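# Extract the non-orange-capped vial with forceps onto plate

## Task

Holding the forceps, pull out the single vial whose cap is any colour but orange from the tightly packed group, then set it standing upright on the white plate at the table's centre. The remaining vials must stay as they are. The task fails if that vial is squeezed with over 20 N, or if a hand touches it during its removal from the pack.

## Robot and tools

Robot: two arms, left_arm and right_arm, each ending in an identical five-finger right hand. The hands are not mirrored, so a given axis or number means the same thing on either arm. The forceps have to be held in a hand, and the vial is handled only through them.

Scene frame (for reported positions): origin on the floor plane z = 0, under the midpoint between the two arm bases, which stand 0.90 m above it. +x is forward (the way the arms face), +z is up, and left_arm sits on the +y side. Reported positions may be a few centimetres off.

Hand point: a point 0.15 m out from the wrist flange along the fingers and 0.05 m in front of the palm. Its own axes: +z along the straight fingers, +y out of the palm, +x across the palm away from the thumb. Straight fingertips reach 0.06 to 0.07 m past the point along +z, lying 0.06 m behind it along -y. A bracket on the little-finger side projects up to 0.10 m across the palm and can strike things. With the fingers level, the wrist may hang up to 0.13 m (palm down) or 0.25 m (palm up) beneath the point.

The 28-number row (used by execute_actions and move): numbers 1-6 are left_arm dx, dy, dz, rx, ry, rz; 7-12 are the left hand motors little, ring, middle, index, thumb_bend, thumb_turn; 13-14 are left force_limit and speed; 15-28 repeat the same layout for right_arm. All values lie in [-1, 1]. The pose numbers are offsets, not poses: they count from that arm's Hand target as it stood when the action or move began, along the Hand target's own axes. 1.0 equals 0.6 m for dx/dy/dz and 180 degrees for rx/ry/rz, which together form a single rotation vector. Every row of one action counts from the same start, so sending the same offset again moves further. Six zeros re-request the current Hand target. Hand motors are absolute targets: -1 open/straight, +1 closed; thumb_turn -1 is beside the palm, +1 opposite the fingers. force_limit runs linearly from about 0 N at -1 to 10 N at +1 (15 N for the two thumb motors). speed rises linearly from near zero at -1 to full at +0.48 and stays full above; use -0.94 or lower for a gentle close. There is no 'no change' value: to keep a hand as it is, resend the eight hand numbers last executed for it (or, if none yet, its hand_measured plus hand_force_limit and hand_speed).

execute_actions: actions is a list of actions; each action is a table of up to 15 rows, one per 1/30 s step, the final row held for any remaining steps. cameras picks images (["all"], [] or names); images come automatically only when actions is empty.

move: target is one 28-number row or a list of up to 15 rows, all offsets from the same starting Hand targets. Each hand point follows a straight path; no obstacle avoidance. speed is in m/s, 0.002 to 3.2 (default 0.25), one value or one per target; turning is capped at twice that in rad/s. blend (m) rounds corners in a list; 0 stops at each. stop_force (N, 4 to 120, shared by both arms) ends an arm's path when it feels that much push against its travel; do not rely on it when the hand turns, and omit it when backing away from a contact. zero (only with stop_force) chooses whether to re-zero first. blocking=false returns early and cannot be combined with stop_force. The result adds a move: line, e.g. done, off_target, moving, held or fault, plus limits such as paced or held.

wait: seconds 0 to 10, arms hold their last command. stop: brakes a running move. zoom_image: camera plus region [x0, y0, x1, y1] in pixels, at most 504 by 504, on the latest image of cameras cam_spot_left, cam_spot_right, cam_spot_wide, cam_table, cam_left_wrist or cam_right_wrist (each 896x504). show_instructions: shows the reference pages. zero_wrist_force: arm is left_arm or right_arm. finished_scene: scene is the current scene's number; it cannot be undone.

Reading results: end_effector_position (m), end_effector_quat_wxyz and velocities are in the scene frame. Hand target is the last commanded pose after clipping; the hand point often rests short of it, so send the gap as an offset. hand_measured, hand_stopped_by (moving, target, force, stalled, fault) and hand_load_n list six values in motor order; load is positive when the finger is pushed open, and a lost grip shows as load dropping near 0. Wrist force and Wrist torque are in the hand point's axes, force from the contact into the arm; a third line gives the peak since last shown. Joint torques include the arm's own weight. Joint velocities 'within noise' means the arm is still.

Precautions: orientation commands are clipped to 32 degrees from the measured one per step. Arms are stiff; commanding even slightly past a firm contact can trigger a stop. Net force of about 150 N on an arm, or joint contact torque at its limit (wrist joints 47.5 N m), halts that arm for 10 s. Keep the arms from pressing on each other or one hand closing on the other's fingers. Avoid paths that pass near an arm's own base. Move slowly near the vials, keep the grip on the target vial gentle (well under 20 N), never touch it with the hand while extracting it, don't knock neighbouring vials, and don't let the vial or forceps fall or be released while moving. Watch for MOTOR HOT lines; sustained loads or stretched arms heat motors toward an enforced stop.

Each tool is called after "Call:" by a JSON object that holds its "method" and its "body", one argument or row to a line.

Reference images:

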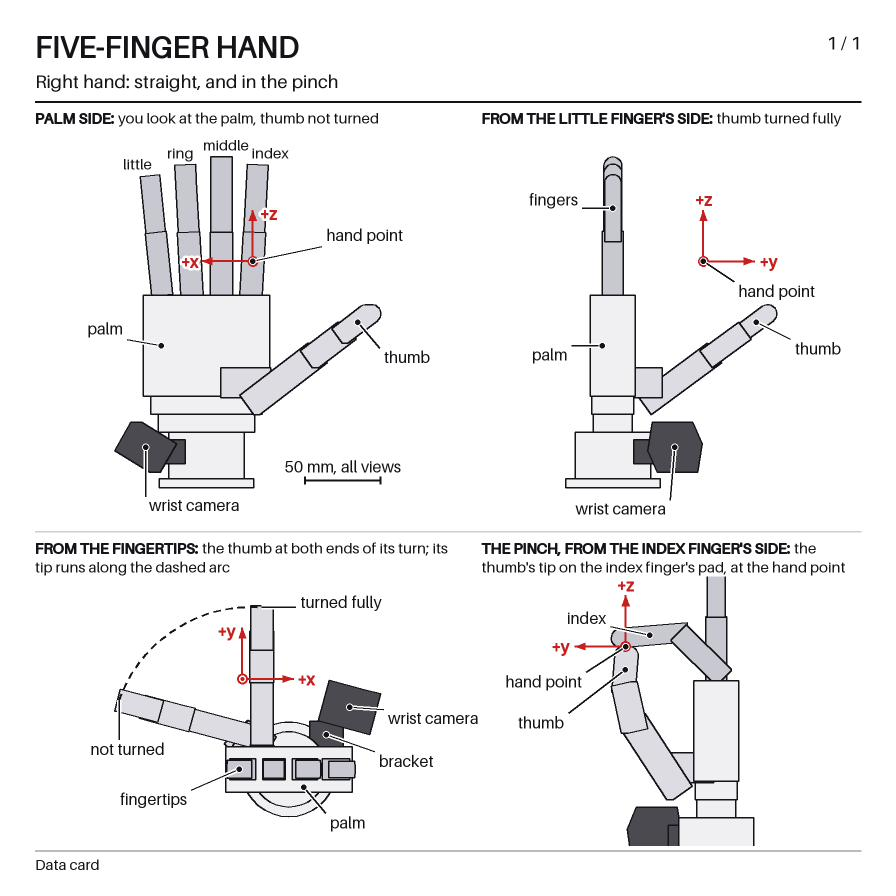

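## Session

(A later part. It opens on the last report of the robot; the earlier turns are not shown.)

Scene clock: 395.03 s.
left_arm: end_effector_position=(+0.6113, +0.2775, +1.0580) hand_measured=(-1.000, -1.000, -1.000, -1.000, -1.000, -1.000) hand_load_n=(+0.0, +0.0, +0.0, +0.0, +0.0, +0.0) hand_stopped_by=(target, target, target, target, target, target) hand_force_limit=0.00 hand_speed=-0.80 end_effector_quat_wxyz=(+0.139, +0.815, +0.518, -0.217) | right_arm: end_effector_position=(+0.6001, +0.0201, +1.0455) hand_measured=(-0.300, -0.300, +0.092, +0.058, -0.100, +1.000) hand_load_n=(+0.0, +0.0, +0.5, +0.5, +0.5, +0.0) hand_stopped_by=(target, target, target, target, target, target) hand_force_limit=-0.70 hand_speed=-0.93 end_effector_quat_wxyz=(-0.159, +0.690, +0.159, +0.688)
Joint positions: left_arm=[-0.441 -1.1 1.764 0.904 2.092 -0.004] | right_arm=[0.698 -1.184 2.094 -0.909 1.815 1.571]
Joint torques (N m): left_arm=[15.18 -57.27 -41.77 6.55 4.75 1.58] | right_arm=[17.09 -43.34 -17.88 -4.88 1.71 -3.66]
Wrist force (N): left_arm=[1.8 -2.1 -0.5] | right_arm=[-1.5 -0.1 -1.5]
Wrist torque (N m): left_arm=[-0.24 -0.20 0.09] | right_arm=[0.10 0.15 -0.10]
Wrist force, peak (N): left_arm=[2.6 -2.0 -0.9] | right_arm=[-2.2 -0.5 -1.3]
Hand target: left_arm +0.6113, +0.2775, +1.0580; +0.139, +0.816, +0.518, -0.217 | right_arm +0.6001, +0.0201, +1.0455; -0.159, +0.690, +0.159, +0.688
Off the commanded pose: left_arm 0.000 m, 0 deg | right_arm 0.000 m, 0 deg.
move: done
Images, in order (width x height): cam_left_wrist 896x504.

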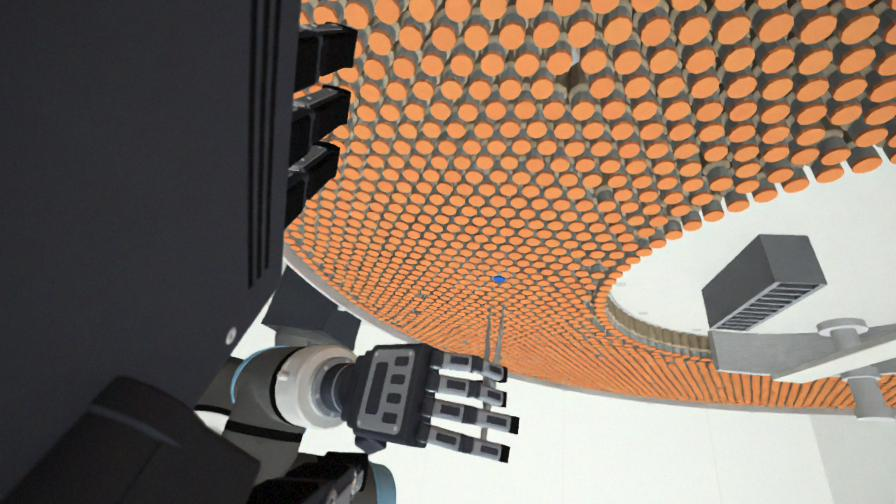

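Call:
{"method": "move", "body": {
  "target": [0,0,0,0,0,0,-1,-1,-1,-1,-1,-1,0,-0.8,-0.0333,0.003,-0.0028,0,0,0,-0.3,-0.3,0.092,0.058,-0.1,1,-0.7,-0.93],
  "speed": 0.04,
  "cameras": ["cam_left_wrist"]
}}

Call:
{"method": "zoom_image", "body": {
  "camera": "cam_left_wrist",
  "region": [472, 262, 522, 312]
}}

Call:
{"method": "move", "body": {
  "target": [0.0073,-0.1773,0.0084,-0.0694,-0.0004,-0.1206,-1,-1,-1,-1,-1,-1,0,-0.8,0,0,0,0,0,0,-0.3,-0.3,0.092,0.058,-0.1,1,-0.7,-0.93],
  "speed": 0.25,
  "cameras": ["cam_left_wrist"]
}}

Call:
{"method": "zoom_image", "body": {
  "camera": "cam_left_wrist",
  "region": [462, 262, 512, 312]
}}

Scene clock: 440.30 s.
left_arm: end_effector_position=(+0.6113, +0.2775, +1.0580) hand_measured=(-1.000, -1.000, -1.000, -1.000, -1.000, -1.000) hand_load_n=(+0.0, +0.0, +0.0, +0.0, +0.0, +0.0) hand_stopped_by=(target, target, target, target, target, target) hand_force_limit=0.00 hand_speed=-0.80 end_effector_quat_wxyz=(+0.139, +0.816, +0.518, -0.217) | right_arm: end_effector_position=(+0.5994, +0.0178, +1.0257) hand_measured=(-0.300, -0.300, +0.092, +0.058, -0.100, +1.000) hand_load_n=(+0.0, +0.0, +0.5, +0.0, +0.5, +0.0) hand_stopped_by=(target, target, target, target, target, target) hand_force_limit=-0.70 hand_speed=-0.93 end_effector_quat_wxyz=(-0.159, +0.690, +0.159, +0.688)
Joint positions: left_arm=[-0.441 -1.1 1.764 0.904 2.092 -0.003] | right_arm=[0.696 -1.157 2.106 -0.948 1.813 1.571]
Joint torques (N m): left_arm=[14.67 -57.94 -42.11 6.44 4.68 2.65] | right_arm=[-19.91 -41.68 -17.14 -4.94 -2.84 -1.33]
Wrist force (N): left_arm=[1.9 -2.1 -0.7] | right_arm=[-1.7 0.1 -1.3]
Wrist torque (N m): left_arm=[-0.22 -0.21 0.10] | right_arm=[0.13 0.16 -0.11]
Wrist force, peak (N): left_arm=[2.0 -2.2 -0.7] | right_arm=[-2.3 0.3 -1.2]
Hand target: left_arm +0.6113, +0.2775, +1.0580; +0.139, +0.816, +0.518, -0.217 | right_arm +0.5994, +0.0178, +1.0255; -0.159, +0.690, +0.159, +0.688
Off the commanded pose: left_arm 0.000 m, 0 deg | right_arm 0.000 m, 0 deg.
move: done
Images, in order (width x height): cam_left_wrist 896x504.

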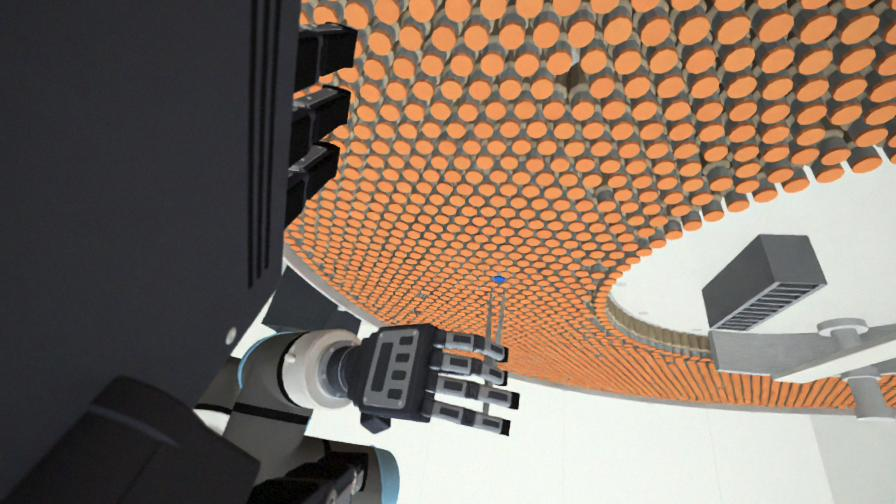

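Scaled by 10.080 from the camera's 896x504 image, which has a finer 1280x720 frame.

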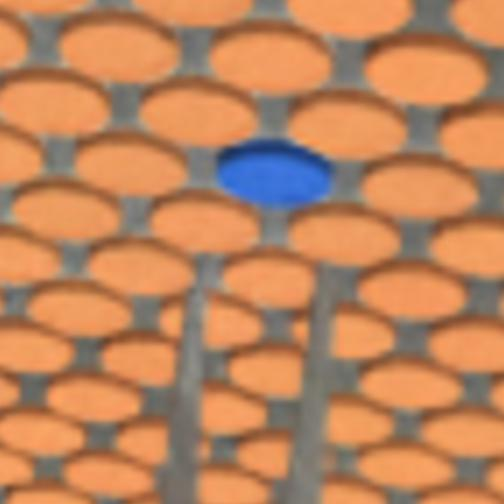

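Scene clock: 441.97 s.
left_arm: end_effector_position=(+0.5156, +0.3238, +1.0513) hand_measured=(-1.000, -1.000, -1.000, -1.000, -1.000, -1.000) hand_load_n=(+0.0, +0.0, +0.0, +0.0, +0.0, +0.0) hand_stopped_by=(target, target, target, target, target, target) hand_force_limit=0.00 hand_speed=-0.80 end_effector_quat_wxyz=(+0.183, +0.684, +0.682, -0.183) | right_arm: end_effector_position=(+0.5994, +0.0178, +1.0255) hand_measured=(-0.300, -0.300, +0.092, +0.058, -0.100, +1.000) hand_load_n=(+0.0, +0.0, +0.0, +0.0, +0.5, +0.0) hand_stopped_by=(target, target, target, target, target, target) hand_force_limit=-0.70 hand_speed=-0.93 end_effector_quat_wxyz=(-0.159, +0.690, +0.159, +0.688)
Joint positions: left_arm=[-0.532 -1.381 2.112 0.555 2.016 -0.595] | right_arm=[0.696 -1.156 2.106 -0.948 1.813 1.571]
Joint torques (N m): left_arm=[-7.6 -57.98 -24.56 1.05 -2.38 -2.44] | right_arm=[-19.3 -44.51 -17.37 -5.29 -2.99 -2.25]
Wrist force (N): left_arm=[2.1 -1.9 -0.9] | right_arm=[-1.4 0.1 -0.9]
Wrist torque (N m): left_arm=[-0.19 -0.07 0.20] | right_arm=[0.11 0.10 -0.10]
Wrist force, peak (N): left_arm=[2.4 -3.2 -1.3] | right_arm=[-2.4 -0.2 -1.1]
Hand target: left_arm +0.5156, +0.3238, +1.0513; +0.183, +0.684, +0.683, -0.182 | right_arm +0.5994, +0.0178, +1.0255; -0.159, +0.690, +0.159, +0.688
Off the commanded pose: left_arm 0.000 m, 0 deg | right_arm 0.000 m, 0 deg.
move: done
Images, in order (width x height): cam_left_wrist 896x504.

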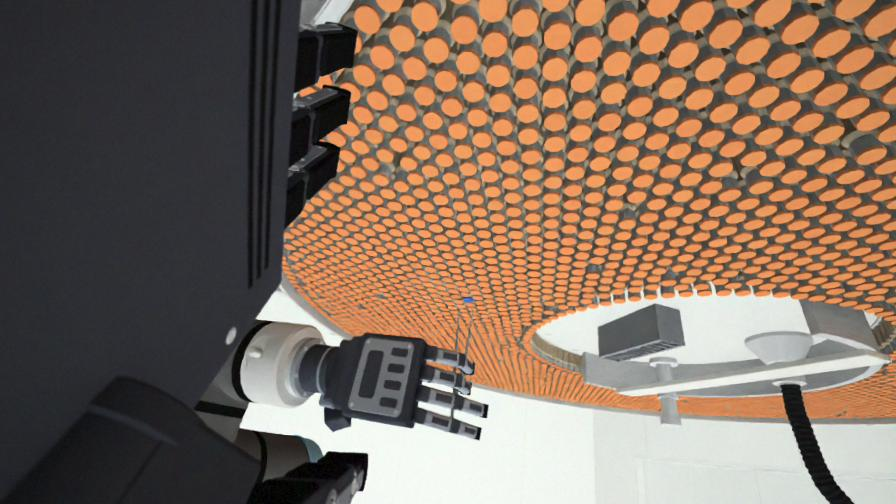

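Scaled by 10.080 from the camera's 896x504 image, which has a finer 1280x720 frame.

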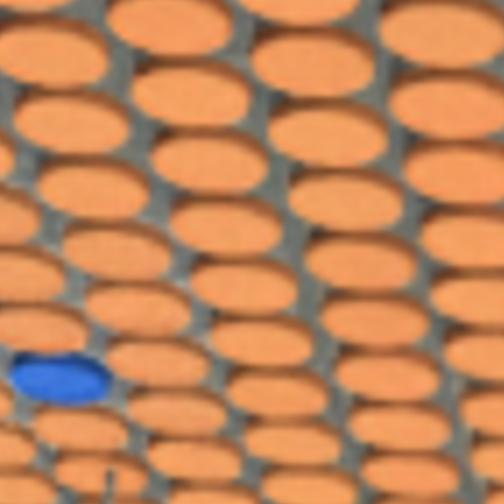

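Call:
{"method": "move", "body": {
  "target": [-0.086,-0.0175,0.038,0,0,0,-1,-1,-1,-1,-1,-1,0,-0.8,0,0,0,0,0,0,-0.3,-0.3,0.092,0.058,-0.1,1,-0.7,-0.93],
  "speed": 0.2,
  "cameras": ["cam_left_wrist"]
}}

Call:
{"method": "zoom_image", "body": {
  "camera": "cam_left_wrist",
  "region": [464, 262, 514, 312]
}}

Scene clock: 450.63 s.
left_arm: end_effector_position=(+0.5050, +0.2679, +1.0573) hand_measured=(-1.000, -1.000, -1.000, -1.000, -1.000, -1.000) hand_load_n=(+0.0, +0.0, +0.0, +0.0, +0.0, +0.0) hand_stopped_by=(target, target, target, target, target, target) hand_force_limit=0.00 hand_speed=-0.80 end_effector_quat_wxyz=(+0.183, +0.684, +0.683, -0.182) | right_arm: end_effector_position=(+0.5994, +0.0178, +1.0255) hand_measured=(-0.300, -0.300, +0.092, +0.058, -0.100, +1.000) hand_load_n=(+0.0, +0.0, +0.5, +0.5, +0.5, +0.5) hand_stopped_by=(target, target, target, target, target, target) hand_force_limit=-0.70 hand_speed=-0.93 end_effector_quat_wxyz=(-0.159, +0.690, +0.159, +0.688)
Joint positions: left_arm=[-0.655 -1.398 2.105 0.525 1.978 -0.724] | right_arm=[0.696 -1.156 2.106 -0.948 1.813 1.571]
Joint torques (N m): left_arm=[-4.96 -57.36 -41.84 0.83 -2.33 -1.93] | right_arm=[-17.21 -40.07 -16.73 -5.09 -2.75 -3.8]
Wrist force (N): left_arm=[1.7 -1.6 -0.1] | right_arm=[-1.9 -0.2 -1.5]
Wrist torque (N m): left_arm=[-0.13 -0.09 0.20] | right_arm=[0.10 0.20 -0.13]
Wrist force, peak (N): left_arm=[3.0 -1.7 -0.9] | right_arm=[-2.2 -0.2 -1.6]
Hand target: left_arm +0.5050, +0.2678, +1.0573; +0.183, +0.684, +0.683, -0.182 | right_arm +0.5994, +0.0178, +1.0255; -0.159, +0.690, +0.159, +0.688
Off the commanded pose: left_arm 0.000 m, 0 deg | right_arm 0.000 m, 0 deg.
move: done
Images, in order (width x height): cam_left_wrist 896x504.

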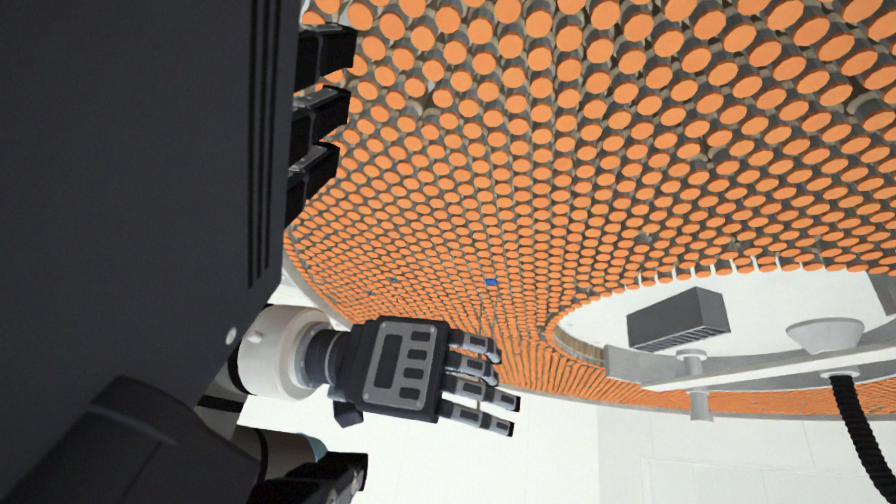

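Scaled by 10.080 from the camera's 896x504 image, which has a finer 1280x720 frame.

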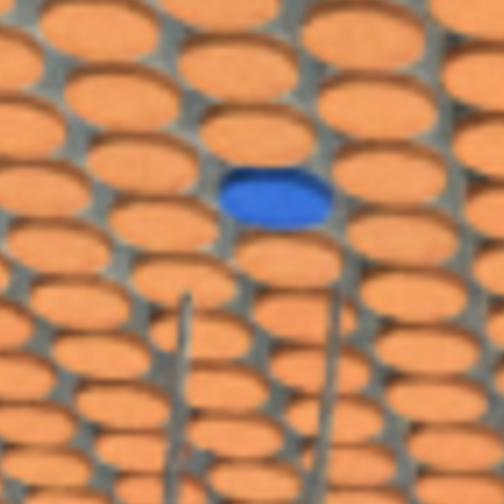

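Call:
{"method": "move", "body": {
  "target": [0,0,0,0,0,0,-1,-1,-1,-1,-1,-1,0,-0.8,-0.0133,-0.0006,0.0003,0,0,0,-0.3,-0.3,0.092,0.058,-0.1,1,-0.7,-0.93],
  "speed": 0.03,
  "cameras": ["cam_left_wrist"]
}}

Call:
{"method": "zoom_image", "body": {
  "camera": "cam_left_wrist",
  "region": [464, 262, 514, 312]
}}

Scene clock: 467.83 s.
left_arm: end_effector_position=(+0.5050, +0.2678, +1.0573) hand_measured=(-1.000, -1.000, -1.000, -1.000, -1.000, -1.000) hand_load_n=(+0.0, +0.0, +0.0, +0.0, +0.0, +0.0) hand_stopped_by=(target, target, target, target, target, target) hand_force_limit=0.00 hand_speed=-0.80 end_effector_quat_wxyz=(+0.183, +0.684, +0.683, -0.182) | right_arm: end_effector_position=(+0.5994, +0.0181, +1.0177) hand_measured=(-0.300, -0.300, +0.092, +0.058, -0.100, +1.000) hand_load_n=(+0.0, +0.0, +0.0, +0.5, +0.5, +0.5) hand_stopped_by=(target, target, target, target, target, target) hand_force_limit=-0.70 hand_speed=-0.93 end_effector_quat_wxyz=(-0.159, +0.690, +0.159, +0.688)
Joint positions: left_arm=[-0.655 -1.398 2.105 0.525 1.978 -0.724] | right_arm=[0.696 -1.144 2.108 -0.962 1.813 1.571]
Joint torques (N m): left_arm=[-6.88 -57.07 -41.51 0.77 -2.57 -2.34] | right_arm=[17.14 -46.42 -16.32 -4.78 2.72 -2.73]
Wrist force (N): left_arm=[1.9 -1.7 -0.2] | right_arm=[-2.1 0.2 -1.0]
Wrist torque (N m): left_arm=[-0.14 -0.12 0.21] | right_arm=[0.13 0.21 -0.14]
Wrist force, peak (N): left_arm=[2.4 -1.8 -0.1] | right_arm=[-2.4 0.4 -1.2]
Hand target: left_arm +0.5050, +0.2678, +1.0573; +0.183, +0.684, +0.683, -0.182 | right_arm +0.5994, +0.0182, +1.0175; -0.159, +0.690, +0.159, +0.688
Off the commanded pose: left_arm 0.000 m, 0 deg | right_arm 0.000 m, 0 deg.
move: done
Images, in order (width x height): cam_left_wrist 896x504.

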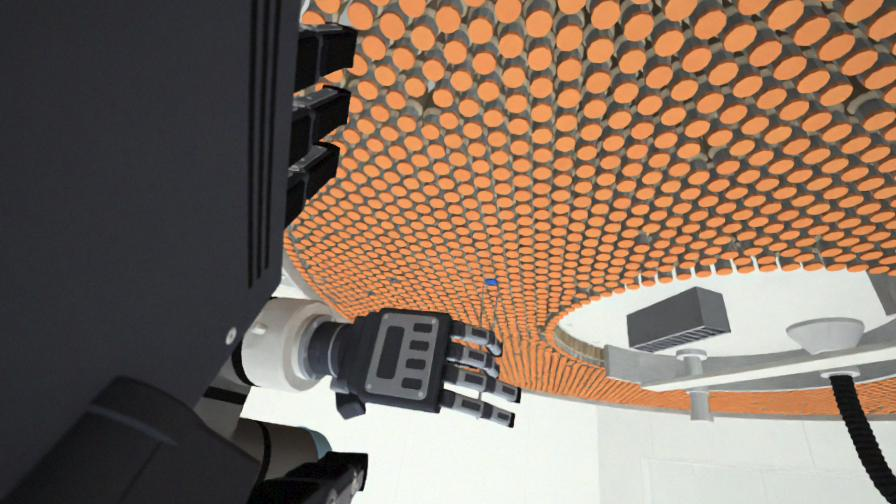

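Scaled by 10.080 from the camera's 896x504 image, which has a finer 1280x720 frame.

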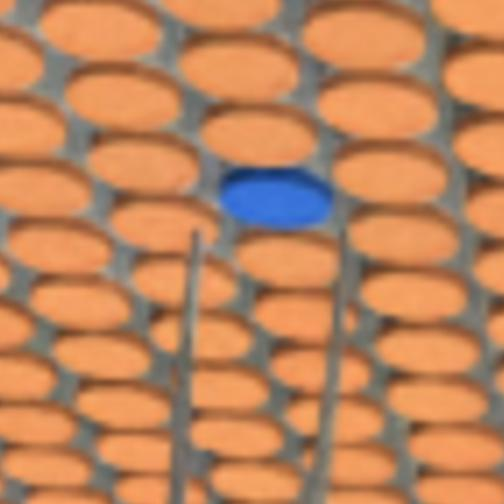

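Call:
{"method": "move", "body": {
  "target": [0.0140,0.1770,-0.0088,0.0694,0.0004,0.1206,-1,-1,-1,-1,-1,-1,0,-0.8,0,0,0,0,0,0,-0.3,-0.3,0.092,0.058,-0.1,1,-0.7,-0.93],
  "speed": 0.25,
  "cameras": ["cam_left_wrist"]
}}

Call:
{"method": "zoom_image", "body": {
  "camera": "cam_left_wrist",
  "region": [472, 262, 522, 312]
}}

Scene clock: 493.00 s.
left_arm: end_effector_position=(+0.6112, +0.2776, +1.0578) hand_measured=(-1.000, -1.000, -1.000, -1.000, -1.000, -1.000) hand_load_n=(+0.0, +0.0, +0.0, +0.0, -0.5, +0.0) hand_stopped_by=(target, target, target, target, target, target) hand_force_limit=0.00 hand_speed=-0.80 end_effector_quat_wxyz=(+0.139, +0.815, +0.518, -0.217) | right_arm: end_effector_position=(+0.5994, +0.0182, +1.0175) hand_measured=(-0.300, -0.300, +0.092, +0.058, -0.100, +1.000) hand_load_n=(+0.0, +0.0, +0.0, +0.5, +0.5, +0.5) hand_stopped_by=(target, target, target, target, target, target) hand_force_limit=-0.70 hand_speed=-0.93 end_effector_quat_wxyz=(-0.159, +0.690, +0.159, +0.688)
Joint positions: left_arm=[-0.441 -1.1 1.764 0.903 2.092 -0.004] | right_arm=[0.696 -1.144 2.108 -0.962 1.813 1.571]
Joint torques (N m): left_arm=[15.1 -55.87 -42.75 6.39 4.84 2.39] | right_arm=[16.44 -47.33 -16.52 -5.2 3.23 -1.64]
Wrist force (N): left_arm=[1.9 -2.1 -0.7] | right_arm=[-1.4 0.0 -0.9]
Wrist torque (N m): left_arm=[-0.23 -0.20 0.09] | right_arm=[0.10 0.11 -0.10]
Wrist force, peak (N): left_arm=[2.1 -2.9 -0.1] | right_arm=[-2.5 0.2 -1.4]
Hand target: left_arm +0.6112, +0.2776, +1.0578; +0.139, +0.816, +0.518, -0.217 | right_arm +0.5994, +0.0182, +1.0175; -0.159, +0.690, +0.159, +0.688
Off the commanded pose: left_arm 0.000 m, 0 deg | right_arm 0.000 m, 0 deg.
move: done
Images, in order (width x height): cam_left_wrist 896x504.

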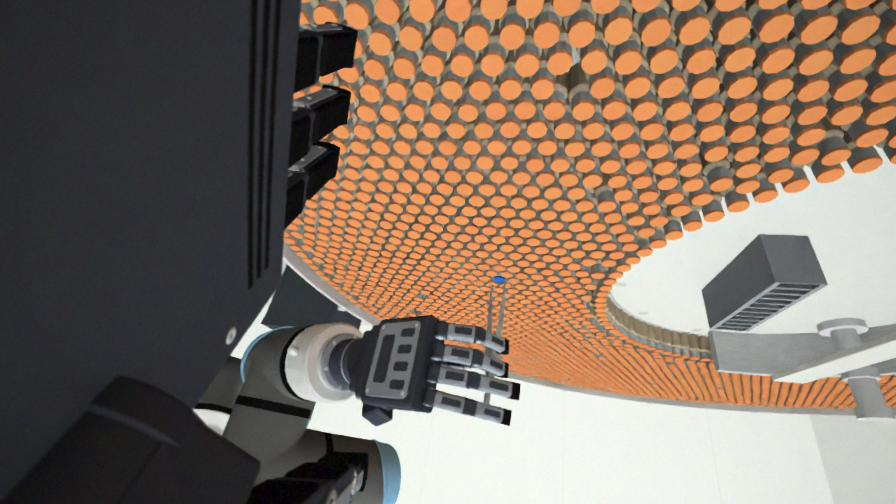

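Scaled by 10.080 from the camera's 896x504 image, which has a finer 1280x720 frame.

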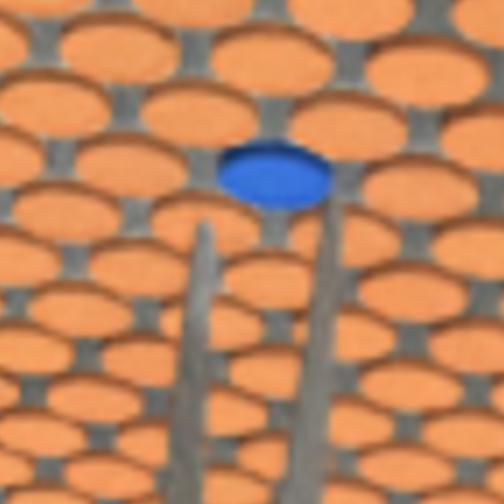

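Call:
{"method": "move", "body": {
  "target": [0,0,0,0,0,0,-1,-1,-1,-1,-1,-1,0,-0.8,0,0,0.0005,0,0,0,-0.3,-0.3,0.09,0.056,-0.1,1,-0.7,-0.93],
  "speed": 0.02
}}

Call:
{"method": "move", "body": {
  "target": [0,0,0,0,0,0,-1,-1,-1,-1,-1,-1,0,-0.8,-0.01,0,0,0,0,0,-0.3,-0.3,0.09,0.056,-0.1,1,-0.7,-0.93],
  "speed": 0.008,
  "stop_force": 4,
  "cameras": ["cam_left_wrist"]
}}

Call:
{"method": "zoom_image", "body": {
  "camera": "cam_left_wrist",
  "region": [472, 254, 522, 304]
}}

Scene clock: 510.67 s.
left_arm: end_effector_position=(+0.6112, +0.2776, +1.0578) hand_measured=(-1.000, -1.000, -1.000, -1.000, -1.000, -1.000) hand_load_n=(+0.0, +0.0, +0.0, +0.0, -0.5, +0.0) hand_stopped_by=(target, target, target, target, target, target) hand_force_limit=0.00 hand_speed=-0.80 end_effector_quat_wxyz=(+0.139, +0.816, +0.518, -0.217) | right_arm: end_effector_position=(+0.5996, +0.0183, +1.0175) hand_measured=(-0.300, -0.300, +0.090, +0.056, -0.100, +1.000) hand_load_n=(+0.0, +0.0, +0.5, +0.0, +0.5, +0.5) hand_stopped_by=(target, target, target, target, target, target) hand_force_limit=-0.70 hand_speed=-0.93 end_effector_quat_wxyz=(-0.159, +0.690, +0.159, +0.688)
Joint positions: left_arm=[-0.441 -1.1 1.764 0.904 2.092 -0.003] | right_arm=[0.696 -1.143 2.107 -0.962 1.813 1.571]
Joint torques (N m): left_arm=[14.49 -56.77 -42.13 6.53 4.75 2.24] | right_arm=[-12.92 -42.98 -37.14 -0.04 -1.61 -1.26]
Wrist force (N): left_arm=[1.9 -1.8 -0.6] | right_arm=[-1.5 -0.4 -1.0]
Wrist torque (N m): left_arm=[-0.19 -0.21 0.10] | right_arm=[0.05 0.12 -0.12]
Wrist force, peak (N): left_arm=[2.1 -2.2 -0.8] | right_arm=[-2.2 -0.2 -1.3]
Hand target: left_arm +0.6112, +0.2776, +1.0578; +0.139, +0.816, +0.518, -0.217 | right_arm +0.5996, +0.0183, +1.0175; -0.159, +0.690, +0.159, +0.688
Off the commanded pose: left_arm 0.000 m, 0 deg | right_arm 0.000 m, 0 deg.
move: done

Scene clock: 512.30 s.
left_arm: end_effector_position=(+0.6112, +0.2776, +1.0578) hand_measured=(-1.000, -1.000, -1.000, -1.000, -1.000, -1.000) hand_load_n=(+0.0, +0.0, +0.0, +0.0, +0.0, +0.0) hand_stopped_by=(target, target, target, target, target, target) hand_force_limit=0.00 hand_speed=-0.80 end_effector_quat_wxyz=(+0.139, +0.816, +0.518, -0.217) | right_arm: end_effector_position=(+0.5996, +0.0183, +1.0115) hand_measured=(-0.300, -0.300, +0.090, +0.056, -0.100, +1.000) hand_load_n=(+0.0, +0.0, +0.5, +0.5, +0.5, +0.5) hand_stopped_by=(target, target, target, target, target, target) hand_force_limit=-0.70 hand_speed=-0.93 end_effector_quat_wxyz=(-0.159, +0.690, +0.159, +0.688)
Joint positions: left_arm=[-0.441 -1.1 1.764 0.904 2.092 -0.003] | right_arm=[0.696 -1.134 2.109 -0.973 1.813 1.571]
Joint torques (N m): left_arm=[15.23 -56.84 -42.37 6.57 4.85 2.48] | right_arm=[-15.07 -42.61 -15.84 -4.9 -1.57 -0.71]
Wrist force (N): left_arm=[1.7 -1.9 -0.6] | right_arm=[-2.1 0.1 -0.9]
Wrist torque (N m): left_arm=[-0.20 -0.18 0.09] | right_arm=[0.13 0.21 -0.13]
Wrist force, peak (N): left_arm=[2.0 -2.2 -0.8] | right_arm=[-2.2 -0.1 -1.5]
Hand target: left_arm +0.6112, +0.2776, +1.0578; +0.139, +0.816, +0.518, -0.217 | right_arm +0.5996, +0.0183, +1.0115; -0.159, +0.690, +0.159, +0.688
Off the commanded pose: left_arm 0.000 m, 0 deg | right_arm 0.000 m, 0 deg.
move: done
Images, in order (width x height): cam_left_wrist 896x504.

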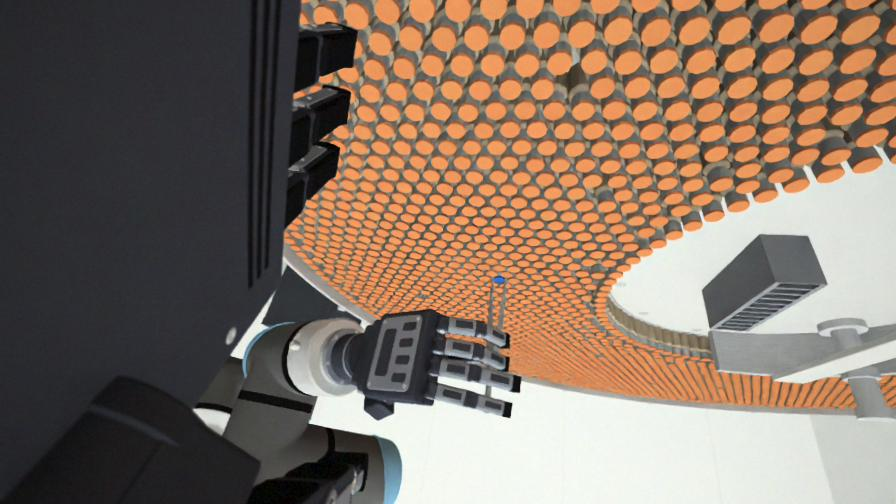

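Scaled by 10.080 from the camera's 896x504 image, which has a finer 1280x720 frame.

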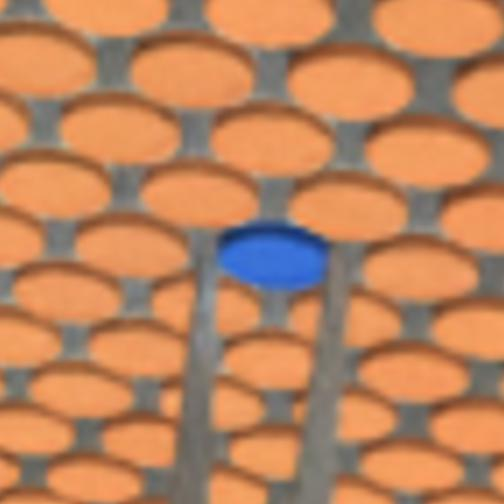

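Call:
{"method": "move", "body": {
  "target": [0,0,0,0,0,0,-1,-1,-1,-1,-1,-1,0,-0.8,-0.0072,0,0,0,0,0,-0.3,-0.3,0.09,0.056,-0.1,1,-0.7,-0.93],
  "speed": 0.008,
  "stop_force": 4,
  "cameras": ["cam_left_wrist"]
}}

Call:
{"method": "zoom_image", "body": {
  "camera": "cam_left_wrist",
  "region": [472, 254, 522, 304]
}}

Scene clock: 529.60 s.
left_arm: end_effector_position=(+0.6112, +0.2776, +1.0578) hand_measured=(-1.000, -1.000, -1.000, -1.000, -1.000, -1.000) hand_load_n=(+0.0, +0.0, +0.0, +0.0, +0.0, +0.0) hand_stopped_by=(target, target, target, target, target, target) hand_force_limit=0.00 hand_speed=-0.80 end_effector_quat_wxyz=(+0.139, +0.816, +0.518, -0.217) | right_arm: end_effector_position=(+0.5996, +0.0183, +1.0072) hand_measured=(-0.300, -0.300, +0.090, +0.056, -0.100, +1.000) hand_load_n=(+0.0, +0.0, +0.5, +0.0, +0.5, +0.0) hand_stopped_by=(target, target, target, target, target, target) hand_force_limit=-0.70 hand_speed=-0.93 end_effector_quat_wxyz=(-0.159, +0.690, +0.159, +0.688)
Joint positions: left_arm=[-0.441 -1.1 1.764 0.904 2.092 -0.003] | right_arm=[0.696 -1.127 2.11 -0.981 1.813 1.571]
Joint torques (N m): left_arm=[14.5 -58.4 -41.67 6.56 4.68 2.31] | right_arm=[-14.02 -41.77 -15.61 -5.23 -0.34 -0.21]
Wrist force (N): left_arm=[1.6 -2.0 -0.6] | right_arm=[-1.4 0.1 -0.7]
Wrist torque (N m): left_arm=[-0.22 -0.16 0.08] | right_arm=[0.12 0.11 -0.11]
Wrist force, peak (N): left_arm=[1.9 -2.2 -1.1] | right_arm=[-2.1 -0.1 -1.3]
Hand target: left_arm +0.6112, +0.2776, +1.0578; +0.139, +0.816, +0.518, -0.217 | right_arm +0.5996, +0.0183, +1.0072; -0.159, +0.690, +0.159, +0.688
Off the commanded pose: left_arm 0.000 m, 0 deg | right_arm 0.000 m, 0 deg.
move: done
Images, in order (width x height): cam_left_wrist 896x504.

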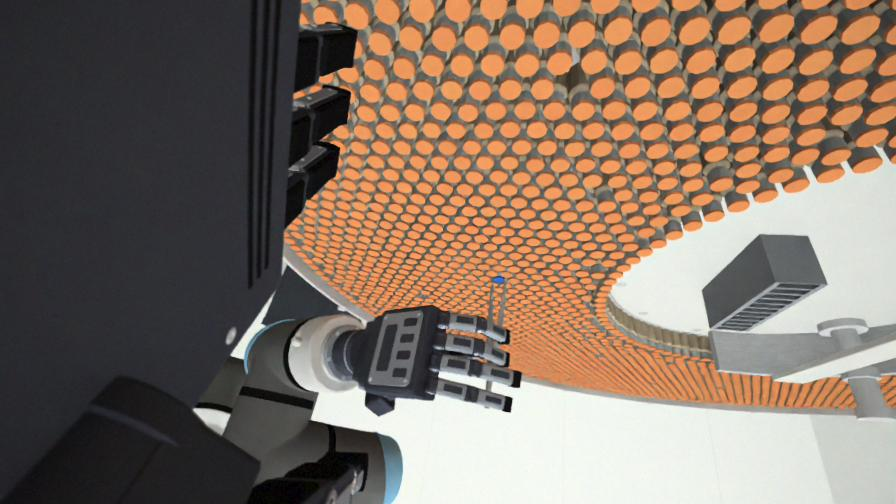

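Scaled by 10.080 from the camera's 896x504 image, which has a finer 1280x720 frame.

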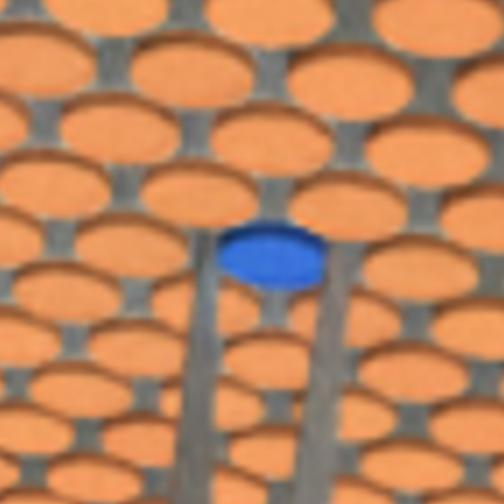

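Call:
{"method": "move", "body": {
  "target": [0,0,0,0,0,0,-1,-1,-1,-1,-1,-1,0,-0.8,0,0,0.0017,0,0,0,-0.3,-0.3,0.23,0.2,-0.1,1,-0.5,-0.95],
  "speed": 0.002,
  "cameras": ["cam_left_wrist", "cam_table"]
}}

Call:
{"method": "zoom_image", "body": {
  "camera": "cam_left_wrist",
  "region": [472, 254, 522, 304]
}}

Scene clock: 538.97 s.
left_arm: end_effector_position=(+0.6112, +0.2776, +1.0578) hand_measured=(-1.000, -1.000, -1.000, -1.000, -1.000, -1.000) hand_load_n=(+0.0, +0.0, +0.0, +0.0, +0.0, +0.0) hand_stopped_by=(target, target, target, target, target, target) hand_force_limit=0.00 hand_speed=-0.80 end_effector_quat_wxyz=(+0.139, +0.816, +0.518, -0.217) | right_arm: end_effector_position=(+0.6005, +0.0187, +1.0072) hand_measured=(-0.300, -0.300, +0.112, +0.088, -0.100, +1.000) hand_load_n=(+0.0, +0.0, +3.0, +2.0, +2.0, +0.5) hand_stopped_by=(target, target, force, force, target, target) hand_force_limit=-0.50 hand_speed=-0.95 end_effector_quat_wxyz=(-0.159, +0.690, +0.159, +0.688)
Joint positions: left_arm=[-0.441 -1.1 1.764 0.904 2.092 -0.003] | right_arm=[0.696 -1.126 2.109 -0.981 1.813 1.571]
Joint torques (N m): left_arm=[15.81 -57.05 -41.85 6.38 4.63 2.2] | right_arm=[-20.52 -42.91 -35.53 -0.33 -2.94 0.2]
Wrist force (N): left_arm=[1.5 -1.9 -0.5] | right_arm=[-1.8 -0.2 -0.8]
Wrist torque (N m): left_arm=[-0.21 -0.15 0.07] | right_arm=[0.08 0.15 -0.13]
Wrist force, peak (N): left_arm=[2.0 -2.2 -0.4] | right_arm=[-2.2 0.0 -1.2]
Hand target: left_arm +0.6112, +0.2776, +1.0578; +0.139, +0.816, +0.518, -0.217 | right_arm +0.6005, +0.0187, +1.0072; -0.159, +0.690, +0.159, +0.688
Off the commanded pose: left_arm 0.000 m, 0 deg | right_arm 0.000 m, 0 deg.
move: done
Images, in order (width x height): cam_table 896x504, cam_left_wrist 896x504.

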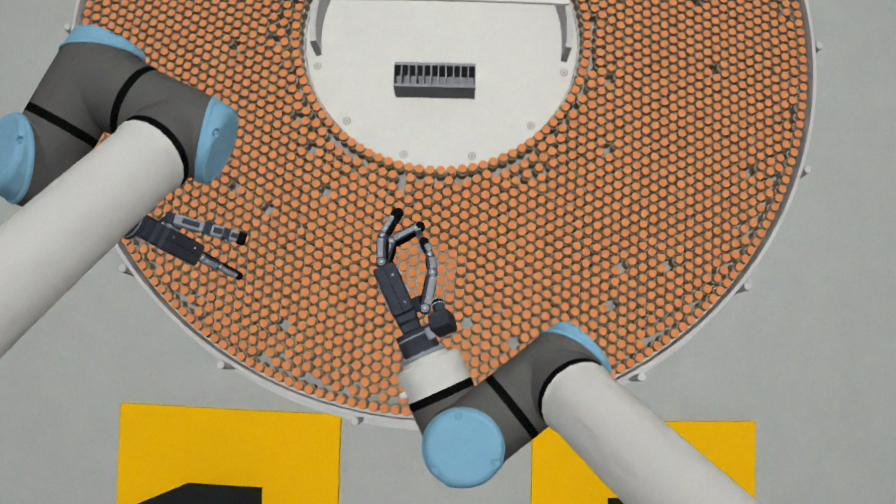

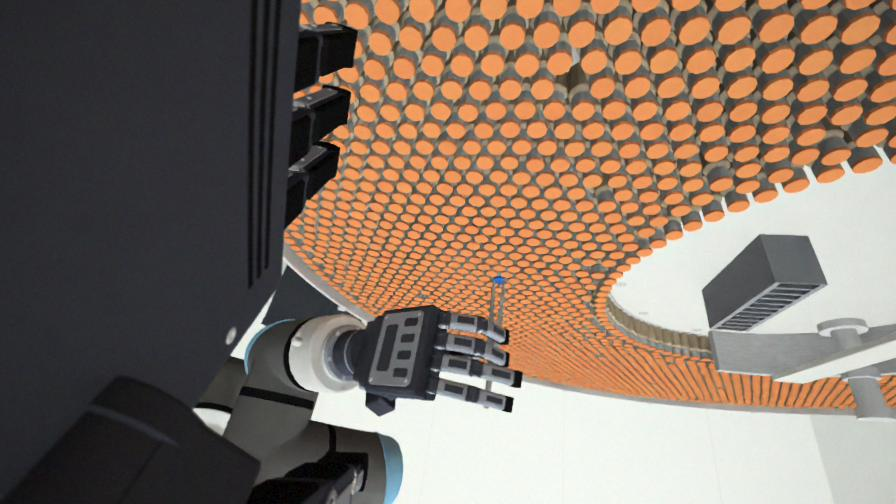

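Scaled by 10.080 from the camera's 896x504 image, which has a finer 1280x720 frame.

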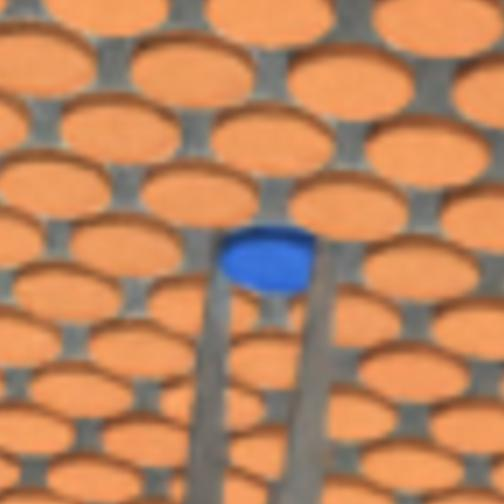

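Call:
{"method": "move", "body": {
  "target": [0,0,0,0,0,0,-1,-1,-1,-1,-1,-1,0,-0.8,0.0167,0,0,0,0,0,-0.3,-0.3,0.23,0.2,-0.1,1,-0.5,-0.95],
  "speed": 0.012,
  "cameras": ["cam_left_wrist"]
}}

Call:
{"method": "zoom_image", "body": {
  "camera": "cam_left_wrist",
  "region": [472, 254, 522, 304]
}}

Scene clock: 544.20 s.
left_arm: end_effector_position=(+0.6112, +0.2776, +1.0578) hand_measured=(-1.000, -1.000, -1.000, -1.000, -1.000, -1.000) hand_load_n=(+0.0, +0.0, +0.0, +0.0, +0.0, +0.0) hand_stopped_by=(target, target, target, target, target, target) hand_force_limit=0.00 hand_speed=-0.80 end_effector_quat_wxyz=(+0.139, +0.816, +0.518, -0.217) | right_arm: end_effector_position=(+0.6006, +0.0187, +1.0170) hand_measured=(-0.300, -0.300, +0.112, +0.088, -0.100, +1.000) hand_load_n=(+0.0, +0.5, +3.0, +2.0, +2.0, +0.5) hand_stopped_by=(target, target, force, force, target, target) hand_force_limit=-0.50 hand_speed=-0.95 end_effector_quat_wxyz=(-0.159, +0.690, +0.159, +0.688)
Joint positions: left_arm=[-0.441 -1.1 1.764 0.904 2.092 -0.003] | right_arm=[0.696 -1.142 2.106 -0.962 1.813 1.571]
Joint torques (N m): left_arm=[14.65 -56.87 -41.55 6.3 4.55 2.27] | right_arm=[-21.13 -82.26 -36.67 0.29 -3.27 -0.94]
Wrist force (N): left_arm=[1.7 -1.8 -0.6] | right_arm=[-1.7 0.1 -1.4]
Wrist torque (N m): left_arm=[-0.20 -0.18 0.09] | right_arm=[0.14 0.15 -0.12]
Wrist force, peak (N): left_arm=[2.1 -2.1 -0.6] | right_arm=[-2.4 0.1 -0.9]
Hand target: left_arm +0.6112, +0.2776, +1.0578; +0.139, +0.816, +0.518, -0.217 | right_arm +0.6006, +0.0187, +1.0172; -0.159, +0.690, +0.159, +0.688
Off the commanded pose: left_arm 0.000 m, 0 deg | right_arm 0.000 m, 0 deg.
move: done
Images, in order (width x height): cam_left_wrist 896x504.

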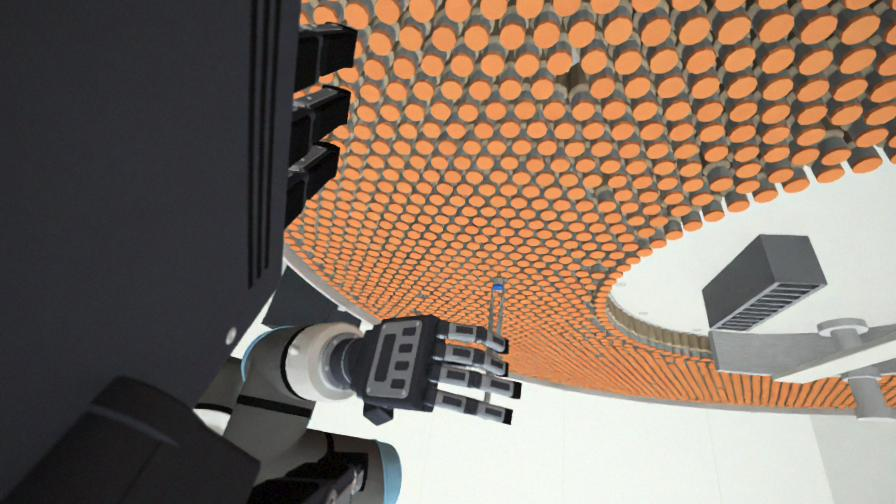

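Scaled by 10.080 from the camera's 896x504 image, which has a finer 1280x720 frame.

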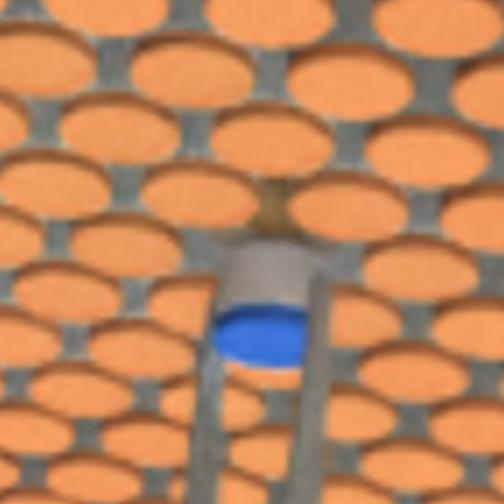

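Call:
{"method": "move", "body": {
  "target": [0,0,0,0,0,0,-1,-1,-1,-1,-1,-1,0,-0.8,0.1167,0,0,0,0,0,-0.3,-0.3,0.23,0.2,-0.1,1,-0.5,-0.95],
  "speed": 0.035,
  "cameras": ["cam_left_wrist", "cam_table"]
}}

Call:
{"method": "zoom_image", "body": {
  "camera": "cam_left_wrist",
  "region": [440, 260, 560, 400]
}}

Scene clock: 571.33 s.
left_arm: end_effector_position=(+0.6112, +0.2776, +1.0578) hand_measured=(-1.000, -1.000, -1.000, -1.000, -1.000, -1.000) hand_load_n=(+0.0, +0.0, +0.0, +0.0, +0.0, -0.5) hand_stopped_by=(target, target, target, target, target, target) hand_force_limit=0.00 hand_speed=-0.80 end_effector_quat_wxyz=(+0.139, +0.816, +0.518, -0.217) | right_arm: end_effector_position=(+0.6007, +0.0188, +1.0871) hand_measured=(-0.300, -0.300, +0.112, +0.088, -0.100, +1.000) hand_load_n=(+0.0, +0.0, +3.0, +2.0, +2.0, +0.5) hand_stopped_by=(target, target, force, force, target, target) hand_force_limit=-0.50 hand_speed=-0.95 end_effector_quat_wxyz=(-0.159, +0.690, +0.159, +0.688)
Joint positions: left_arm=[-0.441 -1.1 1.764 0.904 2.092 -0.003] | right_arm=[0.695 -1.245 2.077 -0.831 1.812 1.571]
Joint torques (N m): left_arm=[13.74 -56.65 -41.8 6.42 4.53 2.16] | right_arm=[-19.71 -77.62 -40.22 0.34 -2.56 -2.09]
Wrist force (N): left_arm=[2.0 -2.0 -0.6] | right_arm=[-1.7 -0.2 -1.0]
Wrist torque (N m): left_arm=[-0.23 -0.23 0.10] | right_arm=[0.08 0.17 -0.14]
Wrist force, peak (N): left_arm=[2.3 -2.1 -0.7] | right_arm=[-2.3 -0.4 -1.6]
Hand target: left_arm +0.6112, +0.2776, +1.0578; +0.139, +0.816, +0.518, -0.217 | right_arm +0.6007, +0.0188, +1.0872; -0.159, +0.690, +0.159, +0.688
Off the commanded pose: left_arm 0.000 m, 0 deg | right_arm 0.000 m, 0 deg.
move: done
Images, in order (width x height): cam_table 896x504, cam_left_wrist 896x504.

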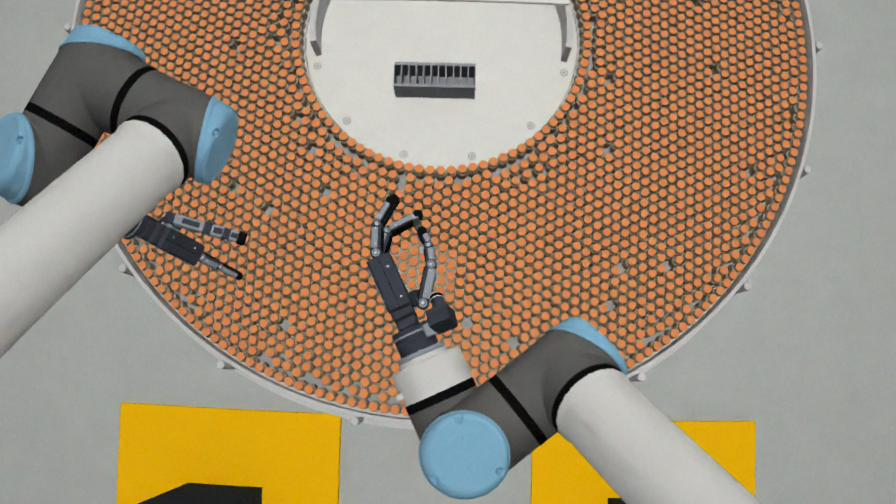

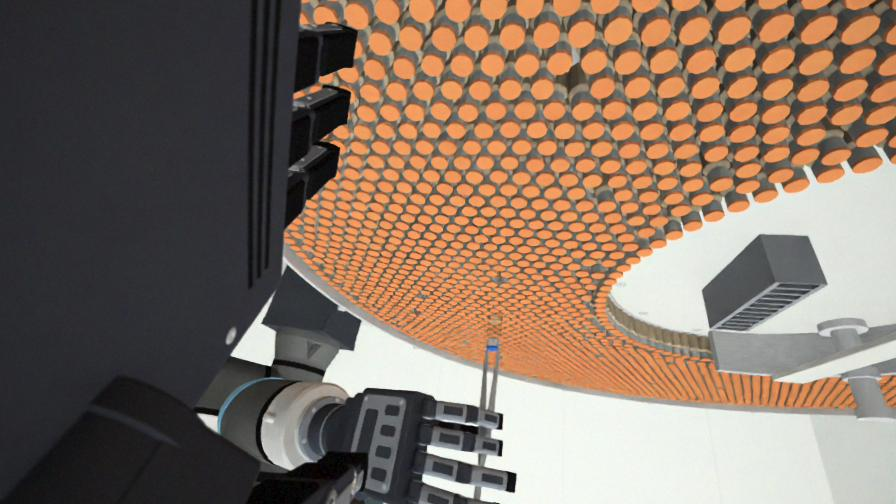

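Scaled by 3.600 from the camera's 896x504 image, which has a finer 1280x720 frame.

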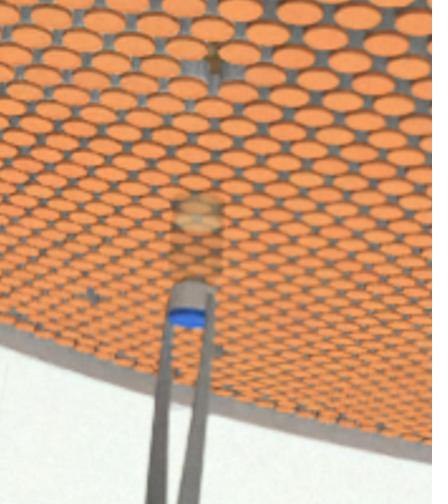

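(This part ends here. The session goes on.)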